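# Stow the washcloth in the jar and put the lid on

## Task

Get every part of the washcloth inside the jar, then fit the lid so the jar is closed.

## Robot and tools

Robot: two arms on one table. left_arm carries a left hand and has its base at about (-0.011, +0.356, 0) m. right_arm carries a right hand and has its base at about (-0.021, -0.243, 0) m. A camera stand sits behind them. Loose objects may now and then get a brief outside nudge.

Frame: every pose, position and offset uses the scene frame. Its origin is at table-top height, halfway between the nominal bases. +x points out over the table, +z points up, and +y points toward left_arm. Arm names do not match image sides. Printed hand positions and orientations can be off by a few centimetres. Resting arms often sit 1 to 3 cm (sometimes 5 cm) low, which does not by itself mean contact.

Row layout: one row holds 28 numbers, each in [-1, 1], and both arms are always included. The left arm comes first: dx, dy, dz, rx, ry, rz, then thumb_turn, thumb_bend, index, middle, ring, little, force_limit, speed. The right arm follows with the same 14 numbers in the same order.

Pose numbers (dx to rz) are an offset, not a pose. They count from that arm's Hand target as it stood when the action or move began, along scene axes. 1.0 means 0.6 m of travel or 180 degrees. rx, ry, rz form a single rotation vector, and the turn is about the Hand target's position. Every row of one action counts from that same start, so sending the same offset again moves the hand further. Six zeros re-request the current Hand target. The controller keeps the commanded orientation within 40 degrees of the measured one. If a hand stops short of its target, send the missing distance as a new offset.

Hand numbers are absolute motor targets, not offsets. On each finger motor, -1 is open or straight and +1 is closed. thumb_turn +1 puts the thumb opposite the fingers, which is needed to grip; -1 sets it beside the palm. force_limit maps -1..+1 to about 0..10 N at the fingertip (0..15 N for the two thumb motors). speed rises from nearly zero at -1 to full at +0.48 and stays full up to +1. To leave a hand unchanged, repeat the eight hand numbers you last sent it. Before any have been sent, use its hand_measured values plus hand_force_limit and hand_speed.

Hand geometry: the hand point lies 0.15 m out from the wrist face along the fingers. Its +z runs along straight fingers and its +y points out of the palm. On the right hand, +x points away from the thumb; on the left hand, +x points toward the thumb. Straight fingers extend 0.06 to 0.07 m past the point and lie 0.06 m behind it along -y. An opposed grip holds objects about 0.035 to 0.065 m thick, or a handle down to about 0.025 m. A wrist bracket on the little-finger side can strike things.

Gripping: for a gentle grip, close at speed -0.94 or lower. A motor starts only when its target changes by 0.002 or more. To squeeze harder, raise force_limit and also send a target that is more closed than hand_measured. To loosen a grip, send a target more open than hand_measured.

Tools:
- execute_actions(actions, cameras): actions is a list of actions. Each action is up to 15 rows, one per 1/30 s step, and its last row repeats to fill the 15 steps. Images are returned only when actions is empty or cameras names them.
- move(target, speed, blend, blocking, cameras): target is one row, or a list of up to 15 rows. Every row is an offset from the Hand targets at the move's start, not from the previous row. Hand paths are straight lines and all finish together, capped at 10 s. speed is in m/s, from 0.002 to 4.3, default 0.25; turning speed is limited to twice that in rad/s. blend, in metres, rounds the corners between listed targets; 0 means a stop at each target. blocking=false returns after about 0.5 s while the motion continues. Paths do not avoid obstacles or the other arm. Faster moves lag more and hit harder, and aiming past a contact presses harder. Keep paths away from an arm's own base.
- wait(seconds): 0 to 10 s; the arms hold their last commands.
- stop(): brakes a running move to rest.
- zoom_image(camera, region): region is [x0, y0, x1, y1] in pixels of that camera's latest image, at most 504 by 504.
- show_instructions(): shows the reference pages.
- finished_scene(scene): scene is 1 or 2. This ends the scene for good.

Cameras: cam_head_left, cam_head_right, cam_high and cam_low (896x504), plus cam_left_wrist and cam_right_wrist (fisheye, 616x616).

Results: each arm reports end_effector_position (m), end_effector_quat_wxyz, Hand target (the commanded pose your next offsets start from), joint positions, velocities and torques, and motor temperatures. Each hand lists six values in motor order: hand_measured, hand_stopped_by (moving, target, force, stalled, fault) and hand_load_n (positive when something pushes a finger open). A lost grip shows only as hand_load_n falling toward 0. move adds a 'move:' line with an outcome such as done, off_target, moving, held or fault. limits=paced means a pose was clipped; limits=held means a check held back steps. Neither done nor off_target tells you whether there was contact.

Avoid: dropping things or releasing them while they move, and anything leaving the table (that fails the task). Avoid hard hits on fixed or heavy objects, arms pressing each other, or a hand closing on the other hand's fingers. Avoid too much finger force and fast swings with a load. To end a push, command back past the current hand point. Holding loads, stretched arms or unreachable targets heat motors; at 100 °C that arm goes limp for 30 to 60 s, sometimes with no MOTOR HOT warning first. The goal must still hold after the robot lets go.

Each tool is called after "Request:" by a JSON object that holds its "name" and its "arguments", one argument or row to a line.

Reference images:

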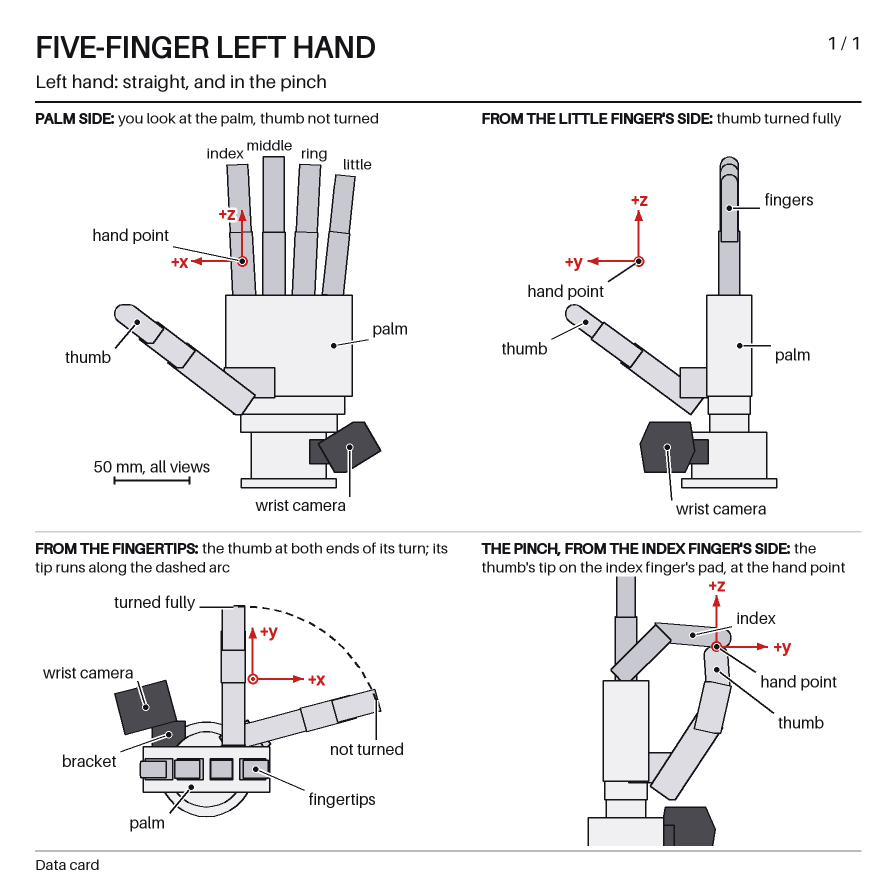

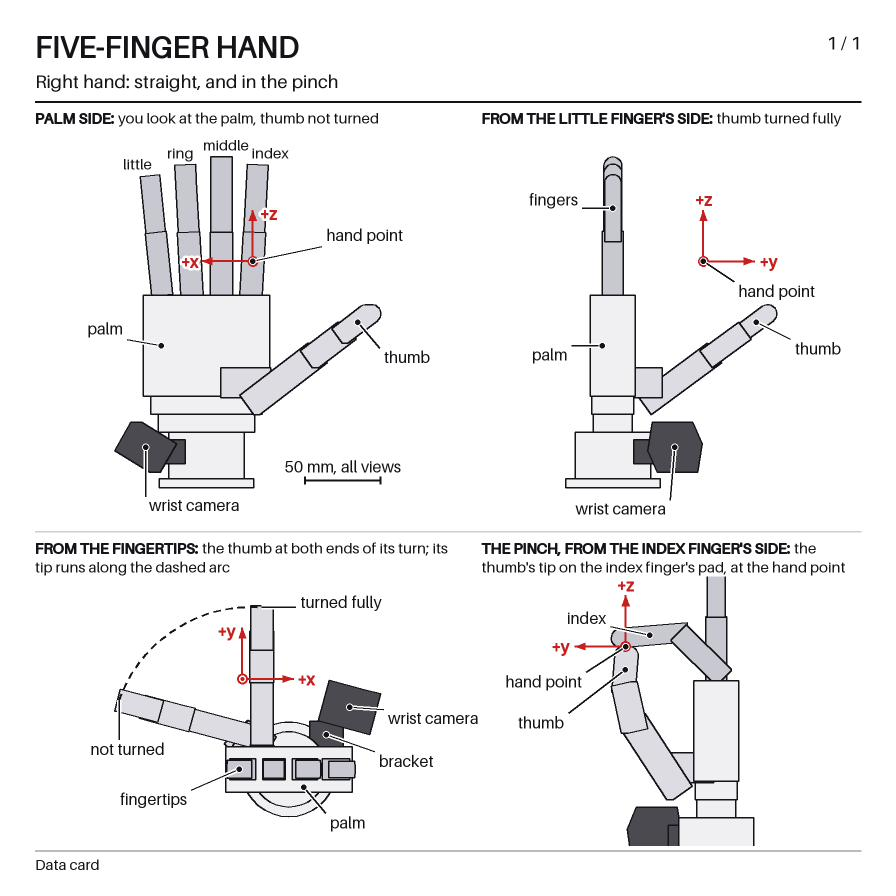

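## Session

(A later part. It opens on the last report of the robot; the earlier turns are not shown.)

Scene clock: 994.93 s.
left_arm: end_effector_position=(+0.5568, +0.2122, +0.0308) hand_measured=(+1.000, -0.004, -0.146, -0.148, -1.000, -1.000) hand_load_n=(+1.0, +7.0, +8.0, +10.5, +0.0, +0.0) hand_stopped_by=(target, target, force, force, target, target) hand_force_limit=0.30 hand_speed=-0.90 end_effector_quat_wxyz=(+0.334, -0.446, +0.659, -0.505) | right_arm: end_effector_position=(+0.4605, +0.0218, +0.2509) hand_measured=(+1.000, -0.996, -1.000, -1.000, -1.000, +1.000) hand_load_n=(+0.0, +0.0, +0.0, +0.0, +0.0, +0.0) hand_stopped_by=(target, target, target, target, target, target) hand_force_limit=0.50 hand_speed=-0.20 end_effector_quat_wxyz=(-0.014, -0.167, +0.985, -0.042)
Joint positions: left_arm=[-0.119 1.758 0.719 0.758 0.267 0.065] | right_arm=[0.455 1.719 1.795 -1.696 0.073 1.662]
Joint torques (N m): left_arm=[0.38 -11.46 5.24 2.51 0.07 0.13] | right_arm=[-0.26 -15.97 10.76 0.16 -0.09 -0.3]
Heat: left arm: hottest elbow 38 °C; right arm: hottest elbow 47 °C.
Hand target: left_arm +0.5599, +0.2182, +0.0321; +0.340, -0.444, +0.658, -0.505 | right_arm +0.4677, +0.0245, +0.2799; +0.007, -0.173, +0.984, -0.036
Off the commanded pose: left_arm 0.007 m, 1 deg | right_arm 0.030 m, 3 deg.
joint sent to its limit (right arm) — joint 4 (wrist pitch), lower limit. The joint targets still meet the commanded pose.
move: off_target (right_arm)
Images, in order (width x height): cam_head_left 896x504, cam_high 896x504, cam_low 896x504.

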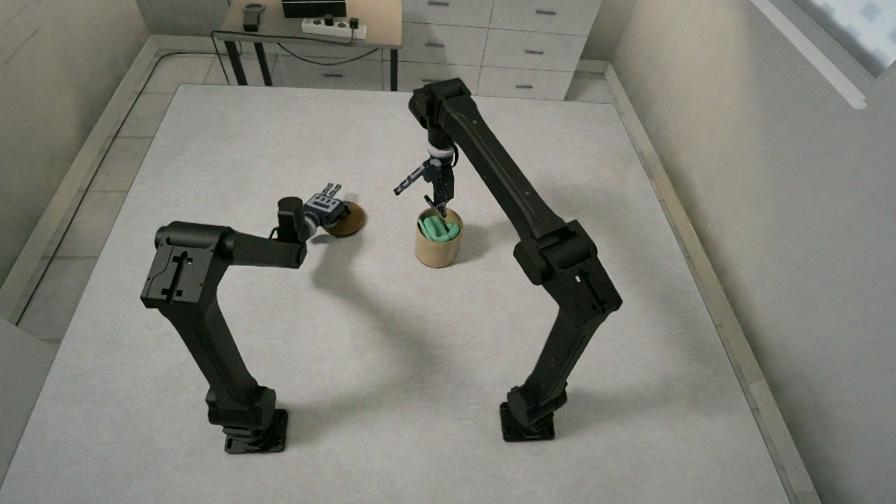

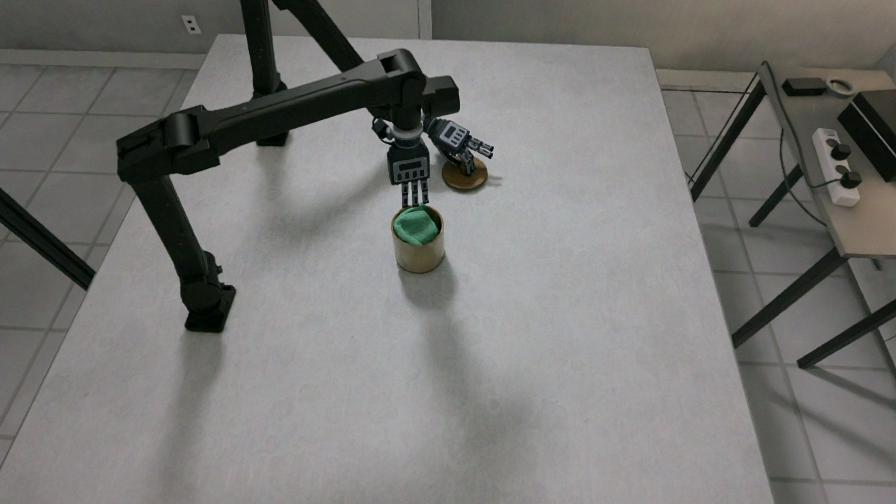

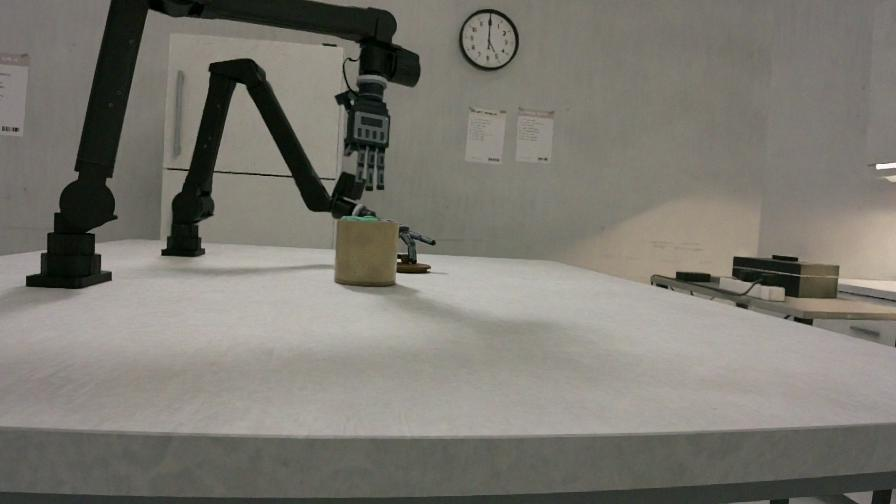

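Request:
{"name": "move", "arguments": {
  "target": [
    [0,0,0,0,0,0,1,0.0,0.2,0.2,-1,-1,0.3,-0.9,0.008,0.045,-0.03,0,0,0,1,-1,-1,-1,-1,1,0.5,-0.2],
    [0,0,0,0,0,0,1,0.0,0.2,0.2,-1,-1,0.3,-0.9,0.008,0.045,-0.27,0,0,0,1,-1,-1,-1,-1,1,0.5,-0.2],
    [0,0,0,0,0,0,1,0.0,0.2,0.2,-1,-1,0.3,-0.9,0.008,0.045,0.0,0,0,0,1,-1,-1,-1,-1,1,0.5,-0.2]
  ],
  "speed": 0.1,
  "cameras": ["cam_head_left","cam_high","cam_low"]
}}

Request:
{"name": "zoom_image", "arguments": {
  "camera": "cam_high",
  "region": [330, 70, 520, 280]
}}

Request:
{"name": "zoom_image", "arguments": {
  "camera": "cam_low",
  "region": [260, 120, 470, 300]
}}

Request:
{"name": "zoom_image", "arguments": {
  "camera": "cam_head_left",
  "region": [340, 130, 560, 300]
}}

Scene clock: 1016.17 s.
left_arm: end_effector_position=(+0.5568, +0.2122, +0.0308) hand_measured=(+1.000, -0.004, -0.146, -0.148, -1.000, -1.000) hand_load_n=(+0.5, +7.0, +8.0, +10.5, +0.0, +0.0) hand_stopped_by=(target, target, force, force, target, target) hand_force_limit=0.30 hand_speed=-0.90 end_effector_quat_wxyz=(+0.334, -0.446, +0.659, -0.505) | right_arm: end_effector_position=(+0.4622, +0.0456, +0.2652) hand_measured=(+1.000, -0.996, -1.000, -1.000, -1.000, +1.000) hand_load_n=(+0.0, +0.0, +0.0, +0.0, +0.0, +0.0) hand_stopped_by=(target, target, target, target, target, target) hand_force_limit=0.50 hand_speed=-0.20 end_effector_quat_wxyz=(+0.005, -0.178, +0.983, -0.036)
Joint positions: left_arm=[-0.119 1.758 0.719 0.758 0.267 0.065] | right_arm=[0.492 1.729 1.843 -1.696 0.072 1.677]
Joint torques (N m): left_arm=[0.97 -11.22 5.68 2.41 0.08 0.1] | right_arm=[0.09 -13.51 10.81 0.24 -0.11 -0.08]
Heat: left arm: hottest elbow 38 °C; right arm: hottest elbow 49 °C.
Hand target: left_arm +0.5599, +0.2182, +0.0321; +0.340, -0.444, +0.658, -0.505 | right_arm +0.4726, +0.0514, +0.2800; +0.007, -0.173, +0.984, -0.036
Off the commanded pose: left_arm 0.007 m, 1 deg | right_arm 0.019 m, 1 deg.
joint sent to its limit (right arm) — joint 4 (wrist pitch), lower limit. The joint targets still meet the commanded pose.
move: off_target (right_arm)
Images, in order (width x height): cam_head_left 896x504, cam_high 896x504, cam_low 896x504.

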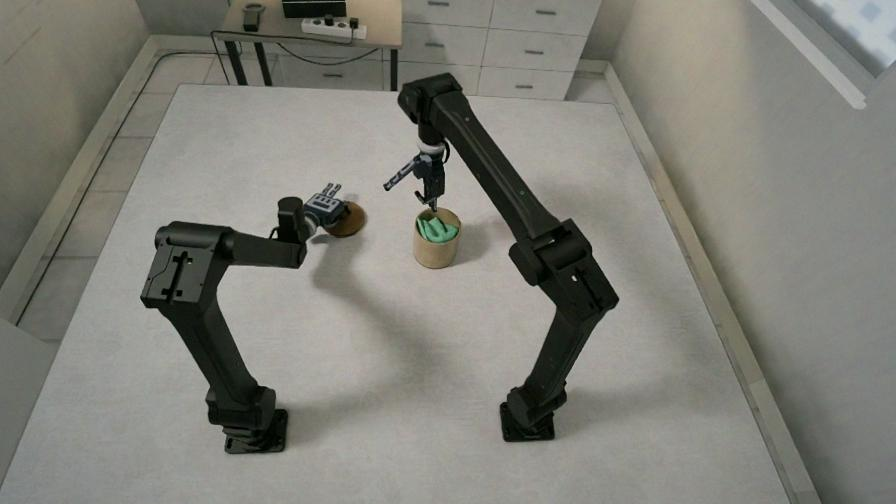

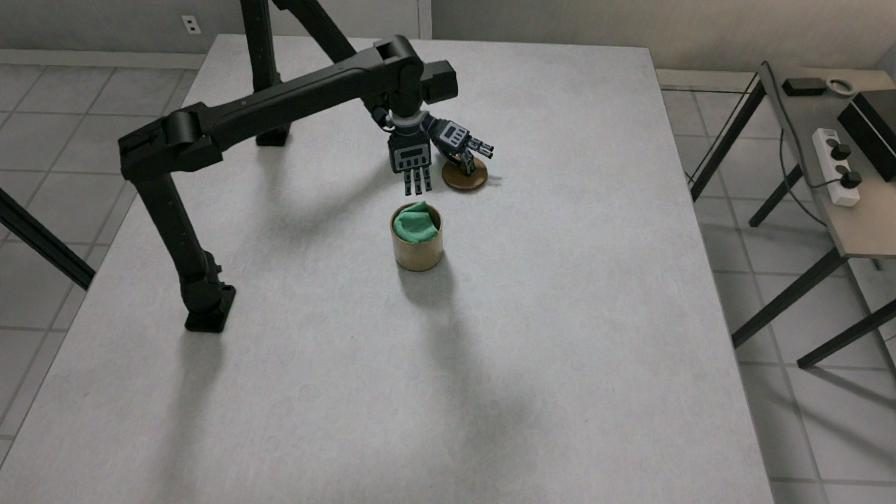

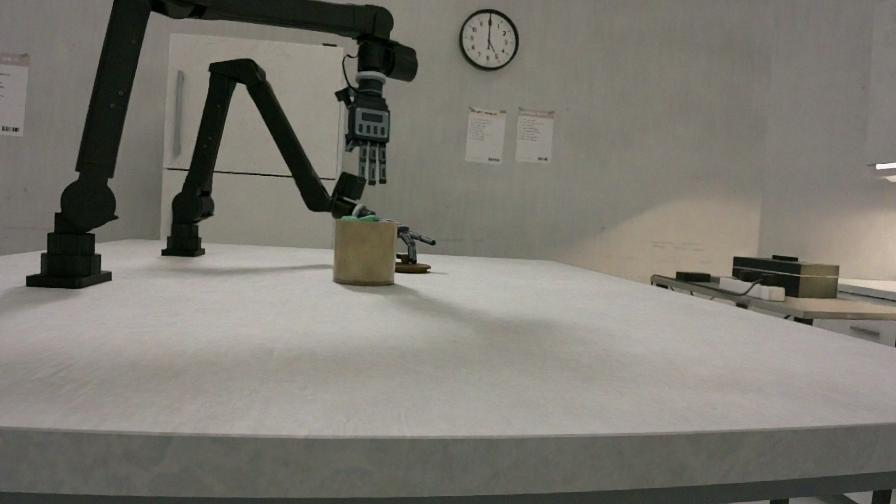

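Scaled by 2.400 from the camera's 896x504 image, which has a finer 1280x720 frame.

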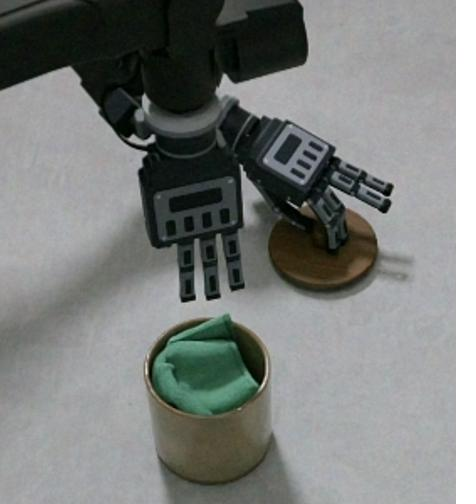

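Scaled by 2.400 from the camera's 896x504 image, which has a finer 1280x720 frame.

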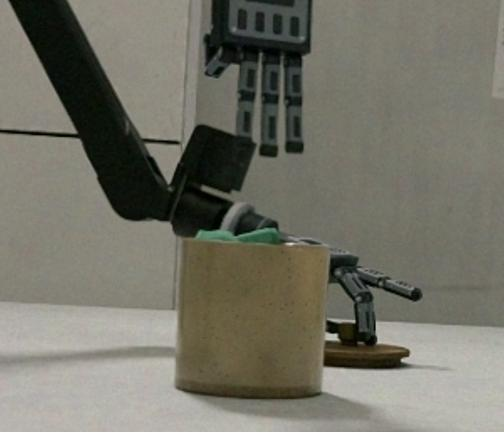

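Scaled by 2.291 from the camera's 896x504 image, which has a finer 1280x720 frame.

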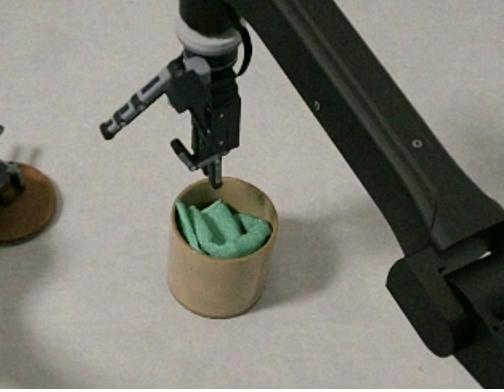

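Request:
{"name": "move", "arguments": {
  "target": [
    [0,0,0,0,0,0,1,0.0,0.2,0.2,-1,-1,0.3,-0.9,-0.052,0.025,-0.03,0,0,0,1,-1,-1,-1,-1,1,0.5,-0.2],
    [0,0,0,0,0,0,1,0.0,0.2,0.2,-1,-1,0.3,-0.9,-0.052,0.025,-0.275,0,0,0,1,-1,-1,-1,-1,1,0.5,-0.2],
    [0,0,0,0,0,0,1,0.0,0.2,0.2,-1,-1,0.3,-0.9,-0.052,0.025,0.0,0,0,0,1,-1,-1,-1,-1,1,0.5,-0.2]
  ],
  "speed": 0.1,
  "cameras": ["cam_head_left","cam_high","cam_low"]
}}

Request:
{"name": "zoom_image", "arguments": {
  "camera": "cam_high",
  "region": [330, 70, 520, 280]
}}

Request:
{"name": "zoom_image", "arguments": {
  "camera": "cam_low",
  "region": [260, 120, 470, 300]
}}

Request:
{"name": "zoom_image", "arguments": {
  "camera": "cam_head_left",
  "region": [340, 130, 560, 300]
}}

Scene clock: 1049.57 s.
left_arm: end_effector_position=(+0.5568, +0.2122, +0.0308) hand_measured=(+1.000, -0.004, -0.146, -0.148, -1.000, -1.000) hand_load_n=(+0.5, +6.5, +8.0, +10.5, +0.0, +0.0) hand_stopped_by=(target, target, force, force, target, target) hand_force_limit=0.30 hand_speed=-0.90 end_effector_quat_wxyz=(+0.334, -0.446, +0.659, -0.505) | right_arm: end_effector_position=(+0.4344, +0.0583, +0.2576) hand_measured=(+1.000, -0.996, -1.000, -1.000, -1.000, +1.000) hand_load_n=(+0.0, +0.0, +0.0, +0.0, +0.0, +0.0) hand_stopped_by=(target, target, target, target, target, target) hand_force_limit=0.50 hand_speed=-0.20 end_effector_quat_wxyz=(-0.007, -0.175, +0.984, -0.041)
Joint positions: left_arm=[-0.119 1.758 0.719 0.758 0.267 0.065] | right_arm=[0.54 1.693 1.779 -1.696 0.072 1.733]
Joint torques (N m): left_arm=[0.91 -11.58 5.7 2.26 0.11 0.14] | right_arm=[0.5 -14.45 10.77 0.2 -0.11 -0.1]
Heat: left arm: hottest elbow 38 °C; right arm: hottest elbow 48 °C.
Hand target: left_arm +0.5599, +0.2182, +0.0321; +0.340, -0.444, +0.658, -0.505 | right_arm +0.4414, +0.0665, +0.2799; +0.007, -0.173, +0.984, -0.036
Off the commanded pose: left_arm 0.007 m, 1 deg | right_arm 0.025 m, 2 deg.
joint sent to its limit (right arm) — joint 4 (wrist pitch), lower limit. The joint targets still meet the commanded pose.
move: off_target (right_arm)
Images, in order (width x height): cam_head_left 896x504, cam_high 896x504, cam_low 896x504.

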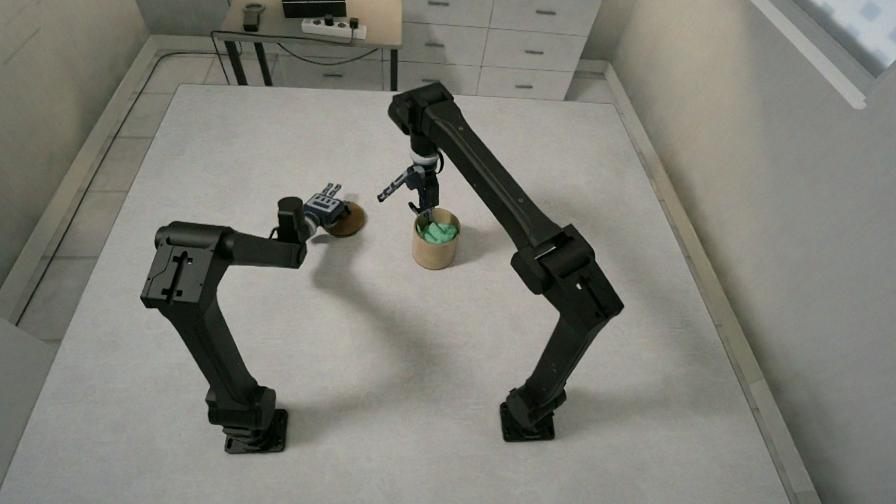

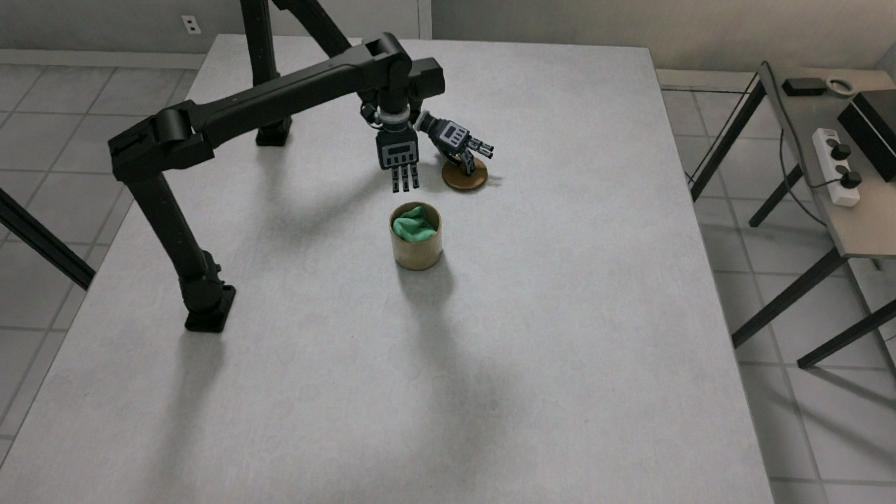

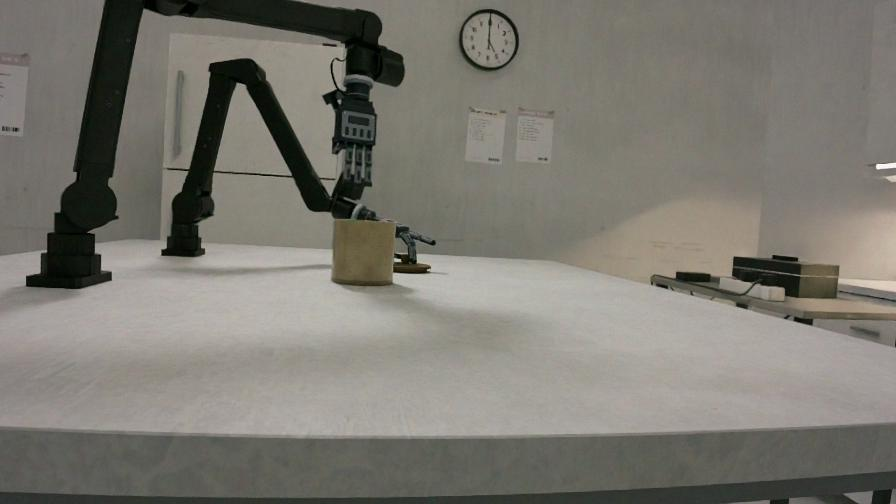

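Scaled by 2.400 from the camera's 896x504 image, which has a finer 1280x720 frame.

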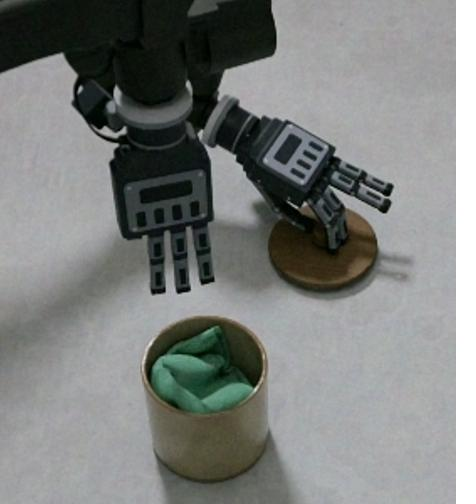

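Scaled by 2.400 from the camera's 896x504 image, which has a finer 1280x720 frame.

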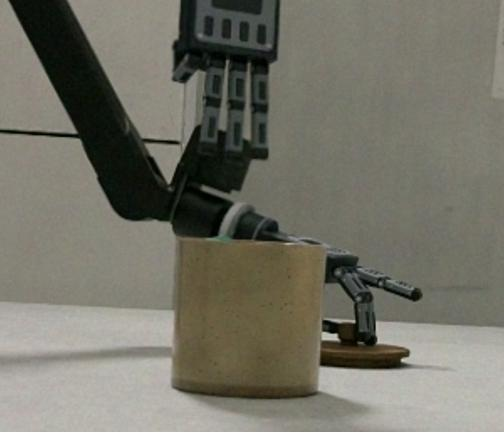

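Scaled by 2.291 from the camera's 896x504 image, which has a finer 1280x720 frame.

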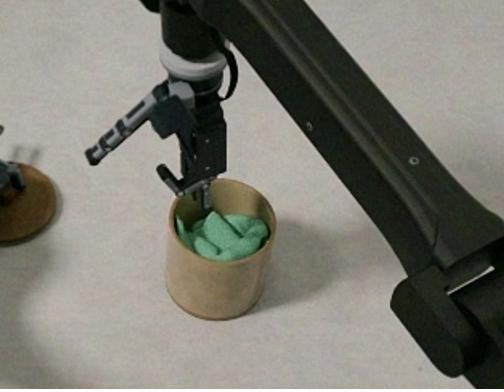

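Request:
{"name": "move", "arguments": {
  "target": [
    [0,0,0,0,0,0,1,0.0,0.2,0.2,-1,-1,0.3,-0.9,0.029,-0.011,-0.03,0,0,0,1,-1,-1,-1,-1,1,0.5,-0.2],
    [0,0,0,0,0,0,1,0.0,0.2,0.2,-1,-1,0.3,-0.9,0.029,-0.011,-0.28,0,0,0,1,-1,-1,-1,-1,1,0.5,-0.2],
    [0,0,0,0,0,0,1,0.0,0.2,0.2,-1,-1,0.3,-0.9,0.029,-0.011,-0.05,0,0,0,1,-1,-1,-1,-1,1,0.5,-0.2],
    [0,0,0,0,0,0,1,0.0,0.2,0.2,-1,-1,0.3,-0.9,0.016,-0.057,-0.05,0,0,0,1,-1,-1,-1,-1,1,0.5,-0.2],
    [0,0,0,0,0,0,1,0.0,0.2,0.2,-1,-1,0.3,-0.9,0.016,-0.057,-0.28,0,0,0,1,-1,-1,-1,-1,1,0.5,-0.2],
    [0,0,0,0,0,0,1,0.0,0.2,0.2,-1,-1,0.3,-0.9,0.016,-0.057,0,0,0,0,1,-1,-1,-1,-1,1,0.5,-0.2]
  ],
  "speed": 0.12,
  "cameras": ["cam_head_left","cam_high","cam_low"]
}}

Request:
{"name": "zoom_image", "arguments": {
  "camera": "cam_high",
  "region": [330, 70, 520, 280]
}}

Request:
{"name": "zoom_image", "arguments": {
  "camera": "cam_low",
  "region": [260, 120, 470, 300]
}}

Request:
{"name": "zoom_image", "arguments": {
  "camera": "cam_head_left",
  "region": [340, 130, 560, 300]
}}

Scene clock: 1082.93 s.
left_arm: end_effector_position=(+0.5568, +0.2122, +0.0308) hand_measured=(+1.000, -0.004, -0.146, -0.148, -1.000, -1.000) hand_load_n=(+0.5, +7.0, +8.0, +10.5, +0.0, +0.0) hand_stopped_by=(target, target, force, force, target, target) hand_force_limit=0.30 hand_speed=-0.90 end_effector_quat_wxyz=(+0.334, -0.446, +0.659, -0.505) | right_arm: end_effector_position=(+0.4432, +0.0295, +0.2527) hand_measured=(+1.000, -0.996, -1.000, -1.000, -1.000, +1.000) hand_load_n=(+0.0, +0.0, +0.0, +0.0, +0.0, +0.0) hand_stopped_by=(target, target, target, target, target, target) hand_force_limit=0.50 hand_speed=-0.20 end_effector_quat_wxyz=(-0.015, -0.168, +0.985, -0.043)
Joint positions: left_arm=[-0.119 1.758 0.719 0.758 0.267 0.065] | right_arm=[0.483 1.687 1.759 -1.696 0.074 1.69]
Joint torques (N m): left_arm=[1.67 -11.46 5.44 2.36 0.16 0.12] | right_arm=[-0.32 -15.15 10.74 0.1 -0.1 -0.31]
Heat: left arm: hottest elbow 38 °C; right arm: hottest elbow 50 °C.
Hand target: left_arm +0.5599, +0.2182, +0.0321; +0.340, -0.444, +0.658, -0.505 | right_arm +0.4510, +0.0321, +0.2798; +0.006, -0.173, +0.984, -0.036
Off the commanded pose: left_arm 0.007 m, 1 deg | right_arm 0.028 m, 3 deg.
joint sent to its limit (right arm) — joint 4 (wrist pitch), lower limit. The joint targets still meet the commanded pose.
move: off_target (right_arm)
Images, in order (width x height): cam_head_left 896x504, cam_high 896x504, cam_low 896x504.

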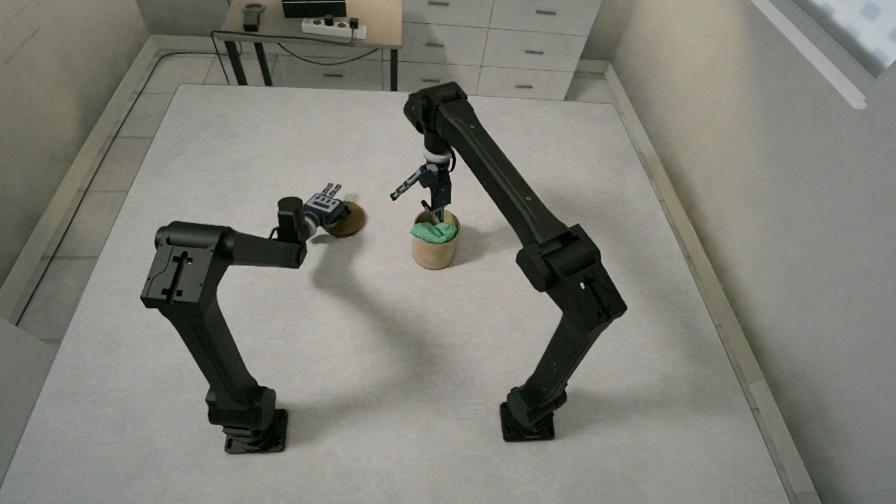

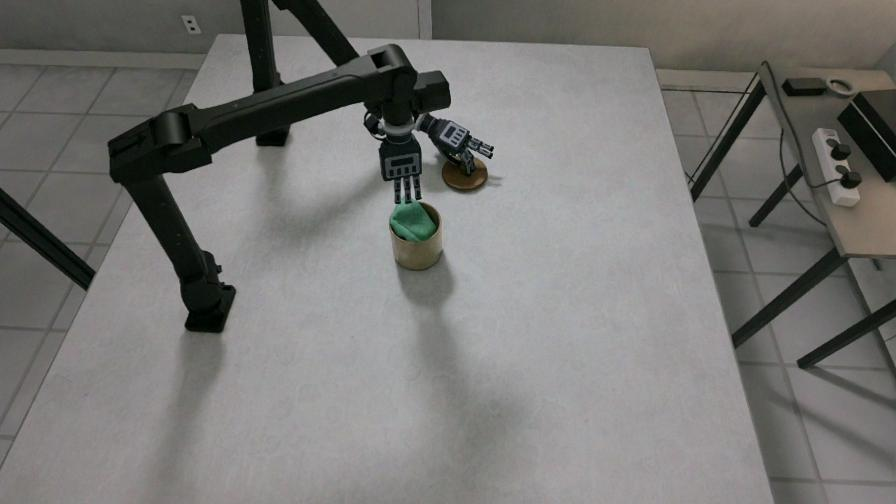

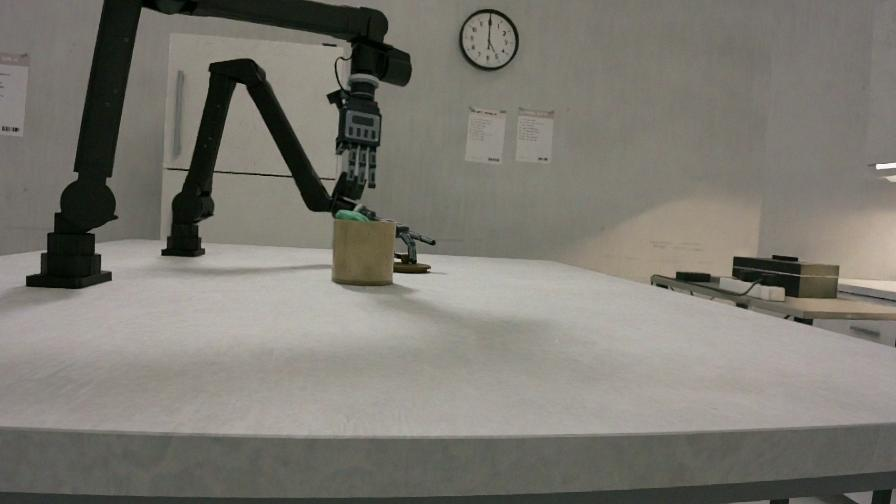

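Scaled by 2.400 from the camera's 896x504 image, which has a finer 1280x720 frame.

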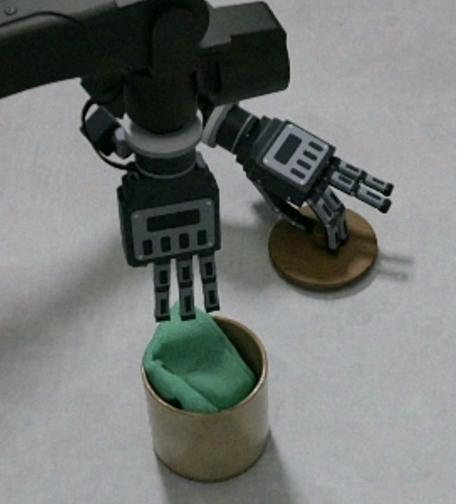

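Scaled by 2.400 from the camera's 896x504 image, which has a finer 1280x720 frame.

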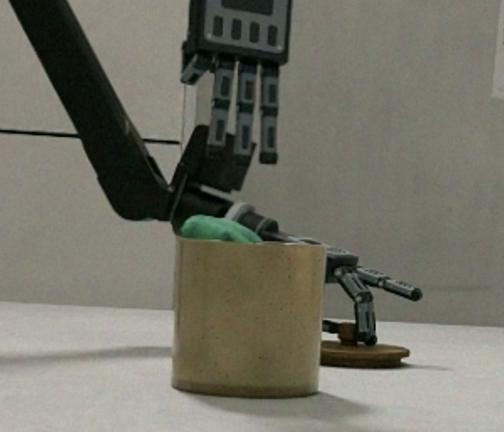

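Scaled by 2.291 from the camera's 896x504 image, which has a finer 1280x720 frame.

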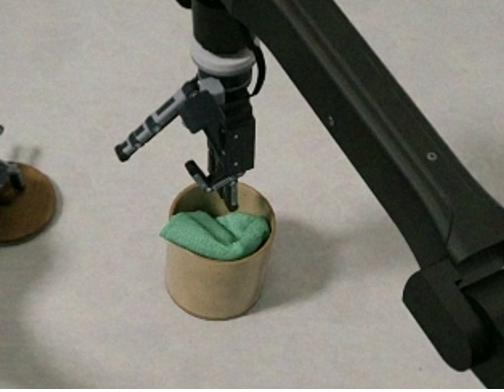

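Request:
{"name": "move", "arguments": {
  "target": [
    [0,0,0,0,0,0,1,0.0,0.2,0.2,-1,-1,0.3,-0.9,-0.022,0.06,0.0,0,0,0,1,-1,-1,-1,-1,1,0.5,-0.2],
    [0,0,0,0,0,0,1,0.0,0.2,0.2,-1,-1,0.3,-0.9,-0.022,0.06,-0.28,0,0,0,1,-1,-1,-1,-1,1,0.5,-0.2],
    [0,0,0,0,0,0,1,0.0,0.2,0.2,-1,-1,0.3,-0.9,-0.022,0.06,-0.05,0,0,0,1,-1,-1,-1,-1,1,0.5,-0.2],
    [0,0,0,0,0,0,1,0.0,0.2,0.2,-1,-1,0.3,-0.9,-0.033,0.034,-0.05,0,0,0,1,-1,-1,-1,-1,1,0.5,-0.2],
    [0,0,0,0,0,0,1,0.0,0.2,0.2,-1,-1,0.3,-0.9,-0.033,0.034,-0.28,0,0,0,1,-1,-1,-1,-1,1,0.5,-0.2],
    [0,0,0,0,0,0,1,0.0,0.2,0.2,-1,-1,0.3,-0.9,-0.033,0.034,0,0,0,0,1,-1,-1,-1,-1,1,0.5,-0.2]
  ],
  "speed": 0.12,
  "cameras": ["cam_head_left","cam_high","cam_low"]
}}

Request:
{"name": "zoom_image", "arguments": {
  "camera": "cam_high",
  "region": [330, 70, 520, 280]
}}

Request:
{"name": "zoom_image", "arguments": {
  "camera": "cam_low",
  "region": [260, 120, 470, 300]
}}

Request:
{"name": "zoom_image", "arguments": {
  "camera": "cam_head_left",
  "region": [340, 130, 560, 300]
}}

Scene clock: 1110.73 s.
left_arm: end_effector_position=(+0.5568, +0.2122, +0.0308) hand_measured=(+1.000, -0.004, -0.146, -0.148, -1.000, -1.000) hand_load_n=(+0.5, +7.0, +8.0, +10.0, +0.0, +0.0) hand_stopped_by=(target, target, force, force, target, target) hand_force_limit=0.30 hand_speed=-0.90 end_effector_quat_wxyz=(+0.334, -0.446, +0.659, -0.505) | right_arm: end_effector_position=(+0.4235, +0.0485, +0.2536) hand_measured=(+1.000, -0.996, -1.000, -1.000, -1.000, +1.000) hand_load_n=(+0.0, +0.0, +0.0, +0.0, +0.0, +0.0) hand_stopped_by=(target, target, target, target, target, target) hand_force_limit=0.50 hand_speed=-0.20 end_effector_quat_wxyz=(-0.015, -0.170, +0.984, -0.044)
Joint positions: left_arm=[-0.119 1.758 0.719 0.758 0.267 0.065] | right_arm=[0.535 1.665 1.733 -1.696 0.074 1.738]
Joint torques (N m): left_arm=[0.97 -11.69 5.41 2.3 0.05 0.07] | right_arm=[-0.26 -14.68 10.76 0.13 -0.11 -0.25]
Heat: left arm: hottest elbow 38 °C; right arm: hottest elbow 49 °C.
Hand target: left_arm +0.5599, +0.2182, +0.0321; +0.340, -0.444, +0.658, -0.505 | right_arm +0.4312, +0.0526, +0.2800; +0.007, -0.173, +0.984, -0.036
Off the commanded pose: left_arm 0.007 m, 1 deg | right_arm 0.028 m, 3 deg.
joint sent to its limit (right arm) — joint 4 (wrist pitch), lower limit. The joint targets still meet the commanded pose.
move: off_target (right_arm)
Images, in order (width x height): cam_head_left 896x504, cam_high 896x504, cam_low 896x504.

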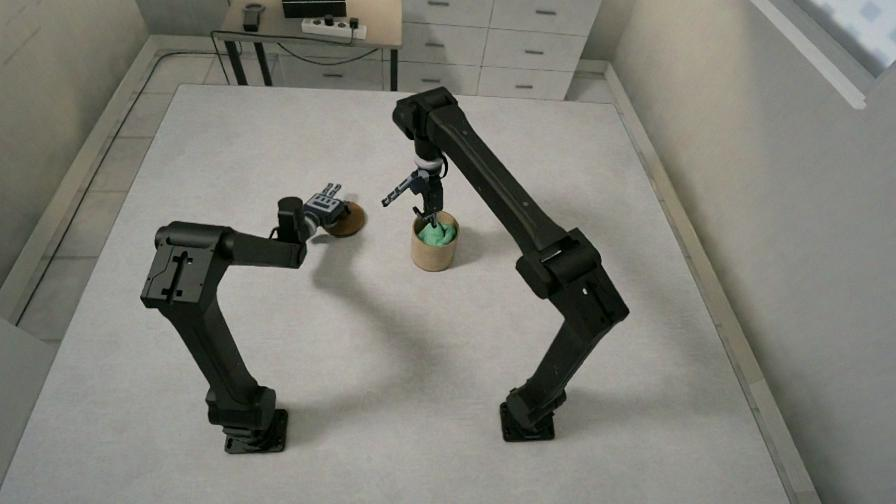

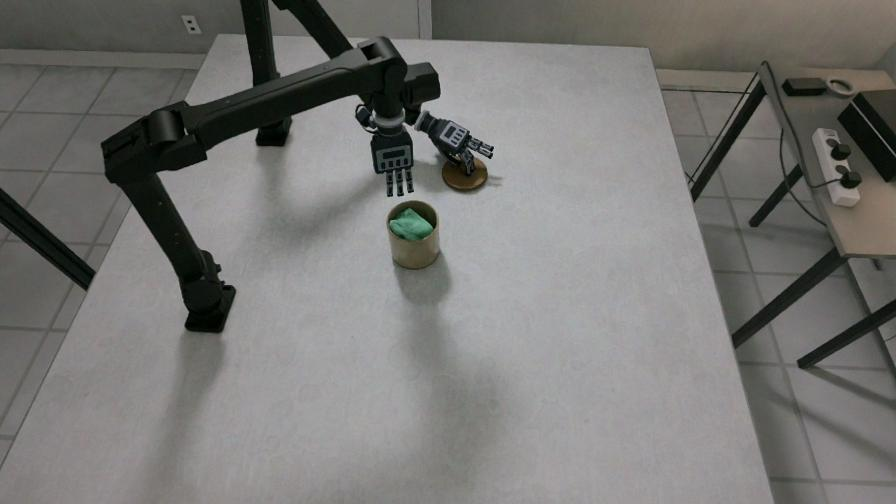

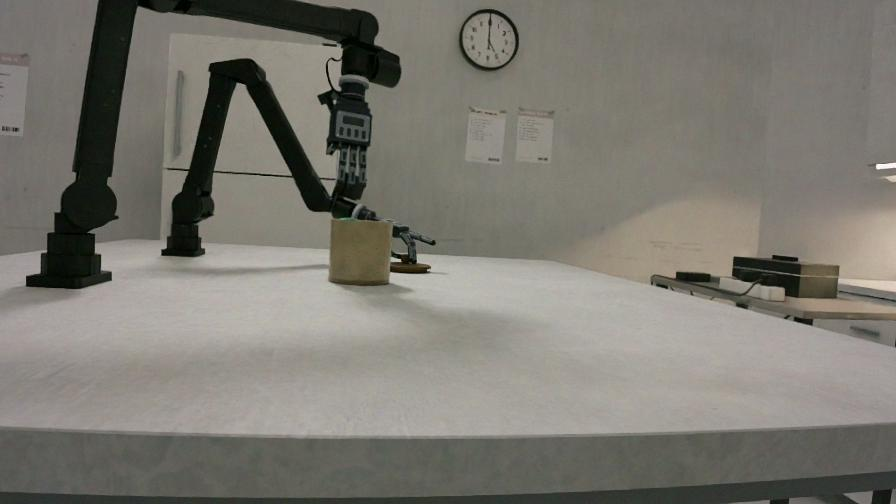

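Scaled by 2.400 from the camera's 896x504 image, which has a finer 1280x720 frame.

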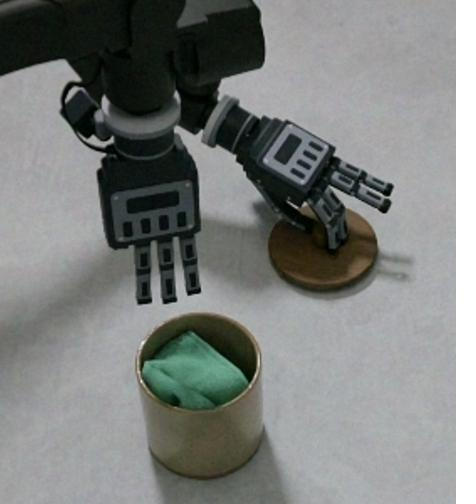

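Scaled by 2.400 from the camera's 896x504 image, which has a finer 1280x720 frame.

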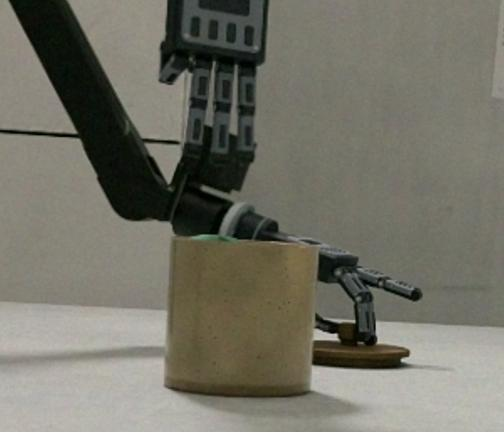

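Scaled by 2.291 from the camera's 896x504 image, which has a finer 1280x720 frame.

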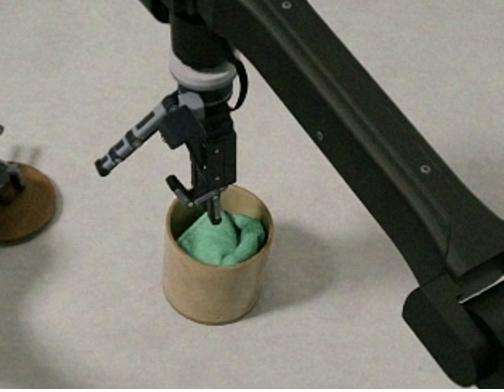

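Request:
{"name": "move", "arguments": {
  "target": [
    [0,0,0,0,0,0,1,0.0,0.2,0.2,-1,-1,0.3,-0.9,-0.009,-0.019,0.0,0,0,0,1,-1,-1,-1,-1,1,0.5,-0.2],
    [0,0,0,0,0,0,1,0.0,0.2,0.2,-1,-1,0.3,-0.9,-0.009,-0.019,-0.29,0,0,0,1,-1,-1,-1,-1,1,0.5,-0.2],
    [0,0,0,0,0,0,1,0.0,0.2,0.2,-1,-1,0.3,-0.9,-0.009,-0.019,-0.05,0,0,0,1,-1,-1,-1,-1,1,0.5,-0.2],
    [0,0,0,0,0,0,1,0.0,0.2,0.2,-1,-1,0.3,-0.9,-0.001,0.022,-0.05,0,0,0,1,-1,-1,-1,-1,1,0.5,-0.2],
    [0,0,0,0,0,0,1,0.0,0.2,0.2,-1,-1,0.3,-0.9,-0.001,0.022,-0.29,0,0,0,1,-1,-1,-1,-1,1,0.5,-0.2],
    [0,0,0,0,0,0,1,0.0,0.2,0.2,-1,-1,0.3,-0.9,-0.001,0.022,0.02,0,0,0,1,-1,-1,-1,-1,1,0.5,-0.2]
  ],
  "speed": 0.12,
  "cameras": ["cam_head_left","cam_high","cam_low"]
}}

Request:
{"name": "zoom_image", "arguments": {
  "camera": "cam_high",
  "region": [330, 70, 520, 280]
}}

Request:
{"name": "zoom_image", "arguments": {
  "camera": "cam_low",
  "region": [260, 120, 470, 300]
}}

Request:
{"name": "zoom_image", "arguments": {
  "camera": "cam_head_left",
  "region": [340, 130, 560, 300]
}}

Scene clock: 1137.50 s.
left_arm: end_effector_position=(+0.5568, +0.2122, +0.0308) hand_measured=(+1.000, -0.004, -0.146, -0.148, -1.000, -1.000) hand_load_n=(+1.0, +7.0, +8.0, +10.5, +0.0, +0.0) hand_stopped_by=(target, target, force, force, target, target) hand_force_limit=0.30 hand_speed=-0.90 end_effector_quat_wxyz=(+0.334, -0.446, +0.659, -0.505) | right_arm: end_effector_position=(+0.4240, +0.0608, +0.2625) hand_measured=(+1.000, -0.996, -1.000, -1.000, -1.000, +1.000) hand_load_n=(+0.0, +0.0, +0.0, +0.0, +0.0, +0.0) hand_stopped_by=(target, target, target, target, target, target) hand_force_limit=0.50 hand_speed=-0.20 end_effector_quat_wxyz=(-0.005, -0.177, +0.983, -0.039)
Joint positions: left_arm=[-0.119 1.758 0.719 0.758 0.267 0.065] | right_arm=[0.553 1.669 1.76 -1.696 0.07 1.741]
Joint torques (N m): left_arm=[1.08 -11.87 5.63 2.59 0.09 0.16] | right_arm=[0.21 -15.33 10.73 0.23 -0.11 -0.1]
Heat: left arm: hottest elbow 38 °C; right arm: hottest elbow 51 °C.
Hand target: left_arm +0.5599, +0.2182, +0.0321; +0.340, -0.444, +0.658, -0.505 | right_arm +0.4305, +0.0659, +0.2919; +0.006, -0.173, +0.984, -0.036
Off the commanded pose: left_arm 0.007 m, 1 deg | right_arm 0.031 m, 1 deg.
joint sent to its limit (right arm) — joint 4 (wrist pitch), lower limit. The joint targets still meet the commanded pose.
move: off_target (right_arm)
Images, in order (width x height): cam_head_left 896x504, cam_high 896x504, cam_low 896x504.

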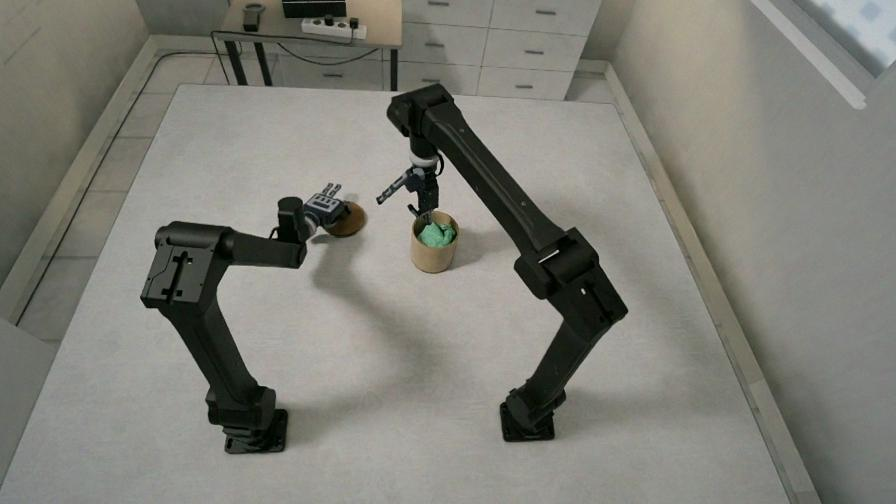

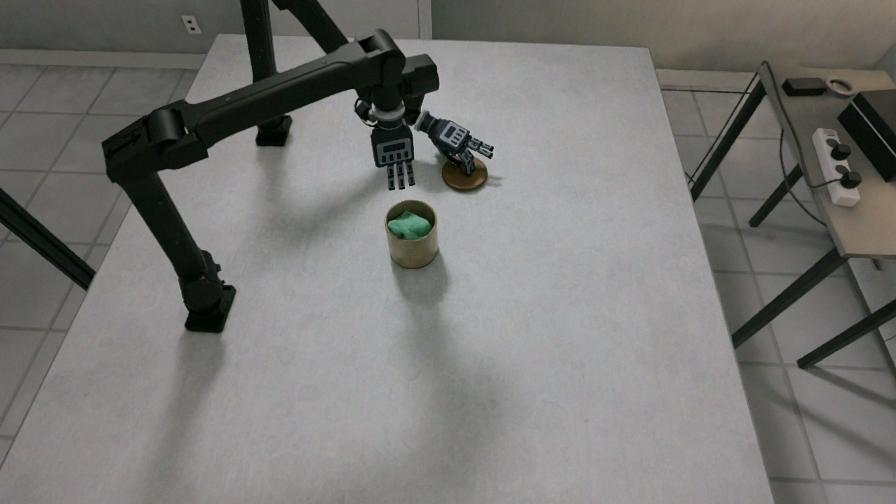

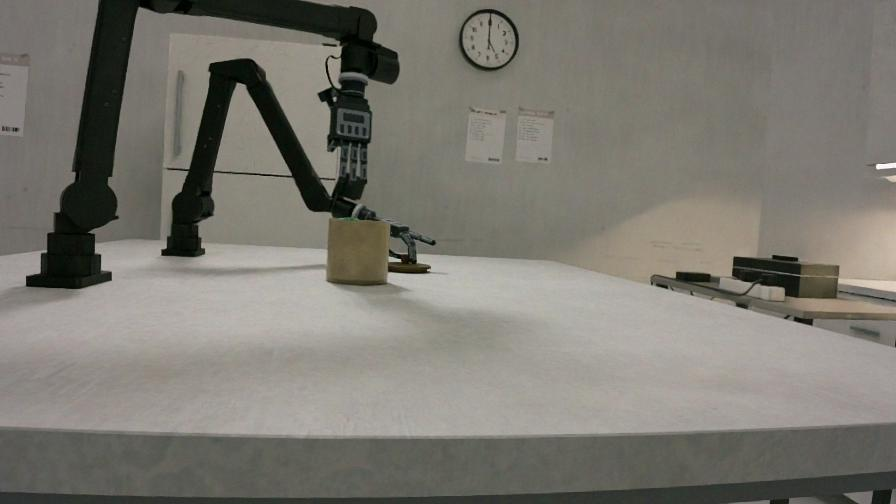

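Scaled by 2.400 from the camera's 896x504 image, which has a finer 1280x720 frame.

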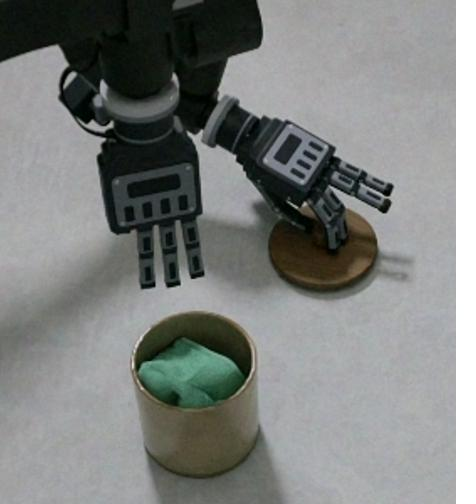

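Scaled by 2.400 from the camera's 896x504 image, which has a finer 1280x720 frame.

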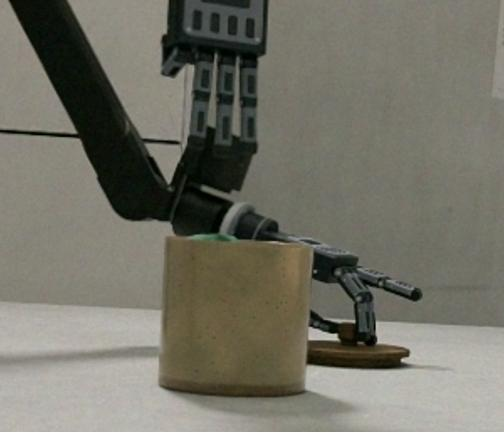

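Scaled by 2.291 from the camera's 896x504 image, which has a finer 1280x720 frame.

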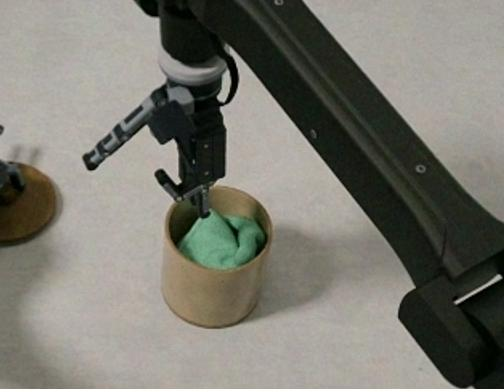

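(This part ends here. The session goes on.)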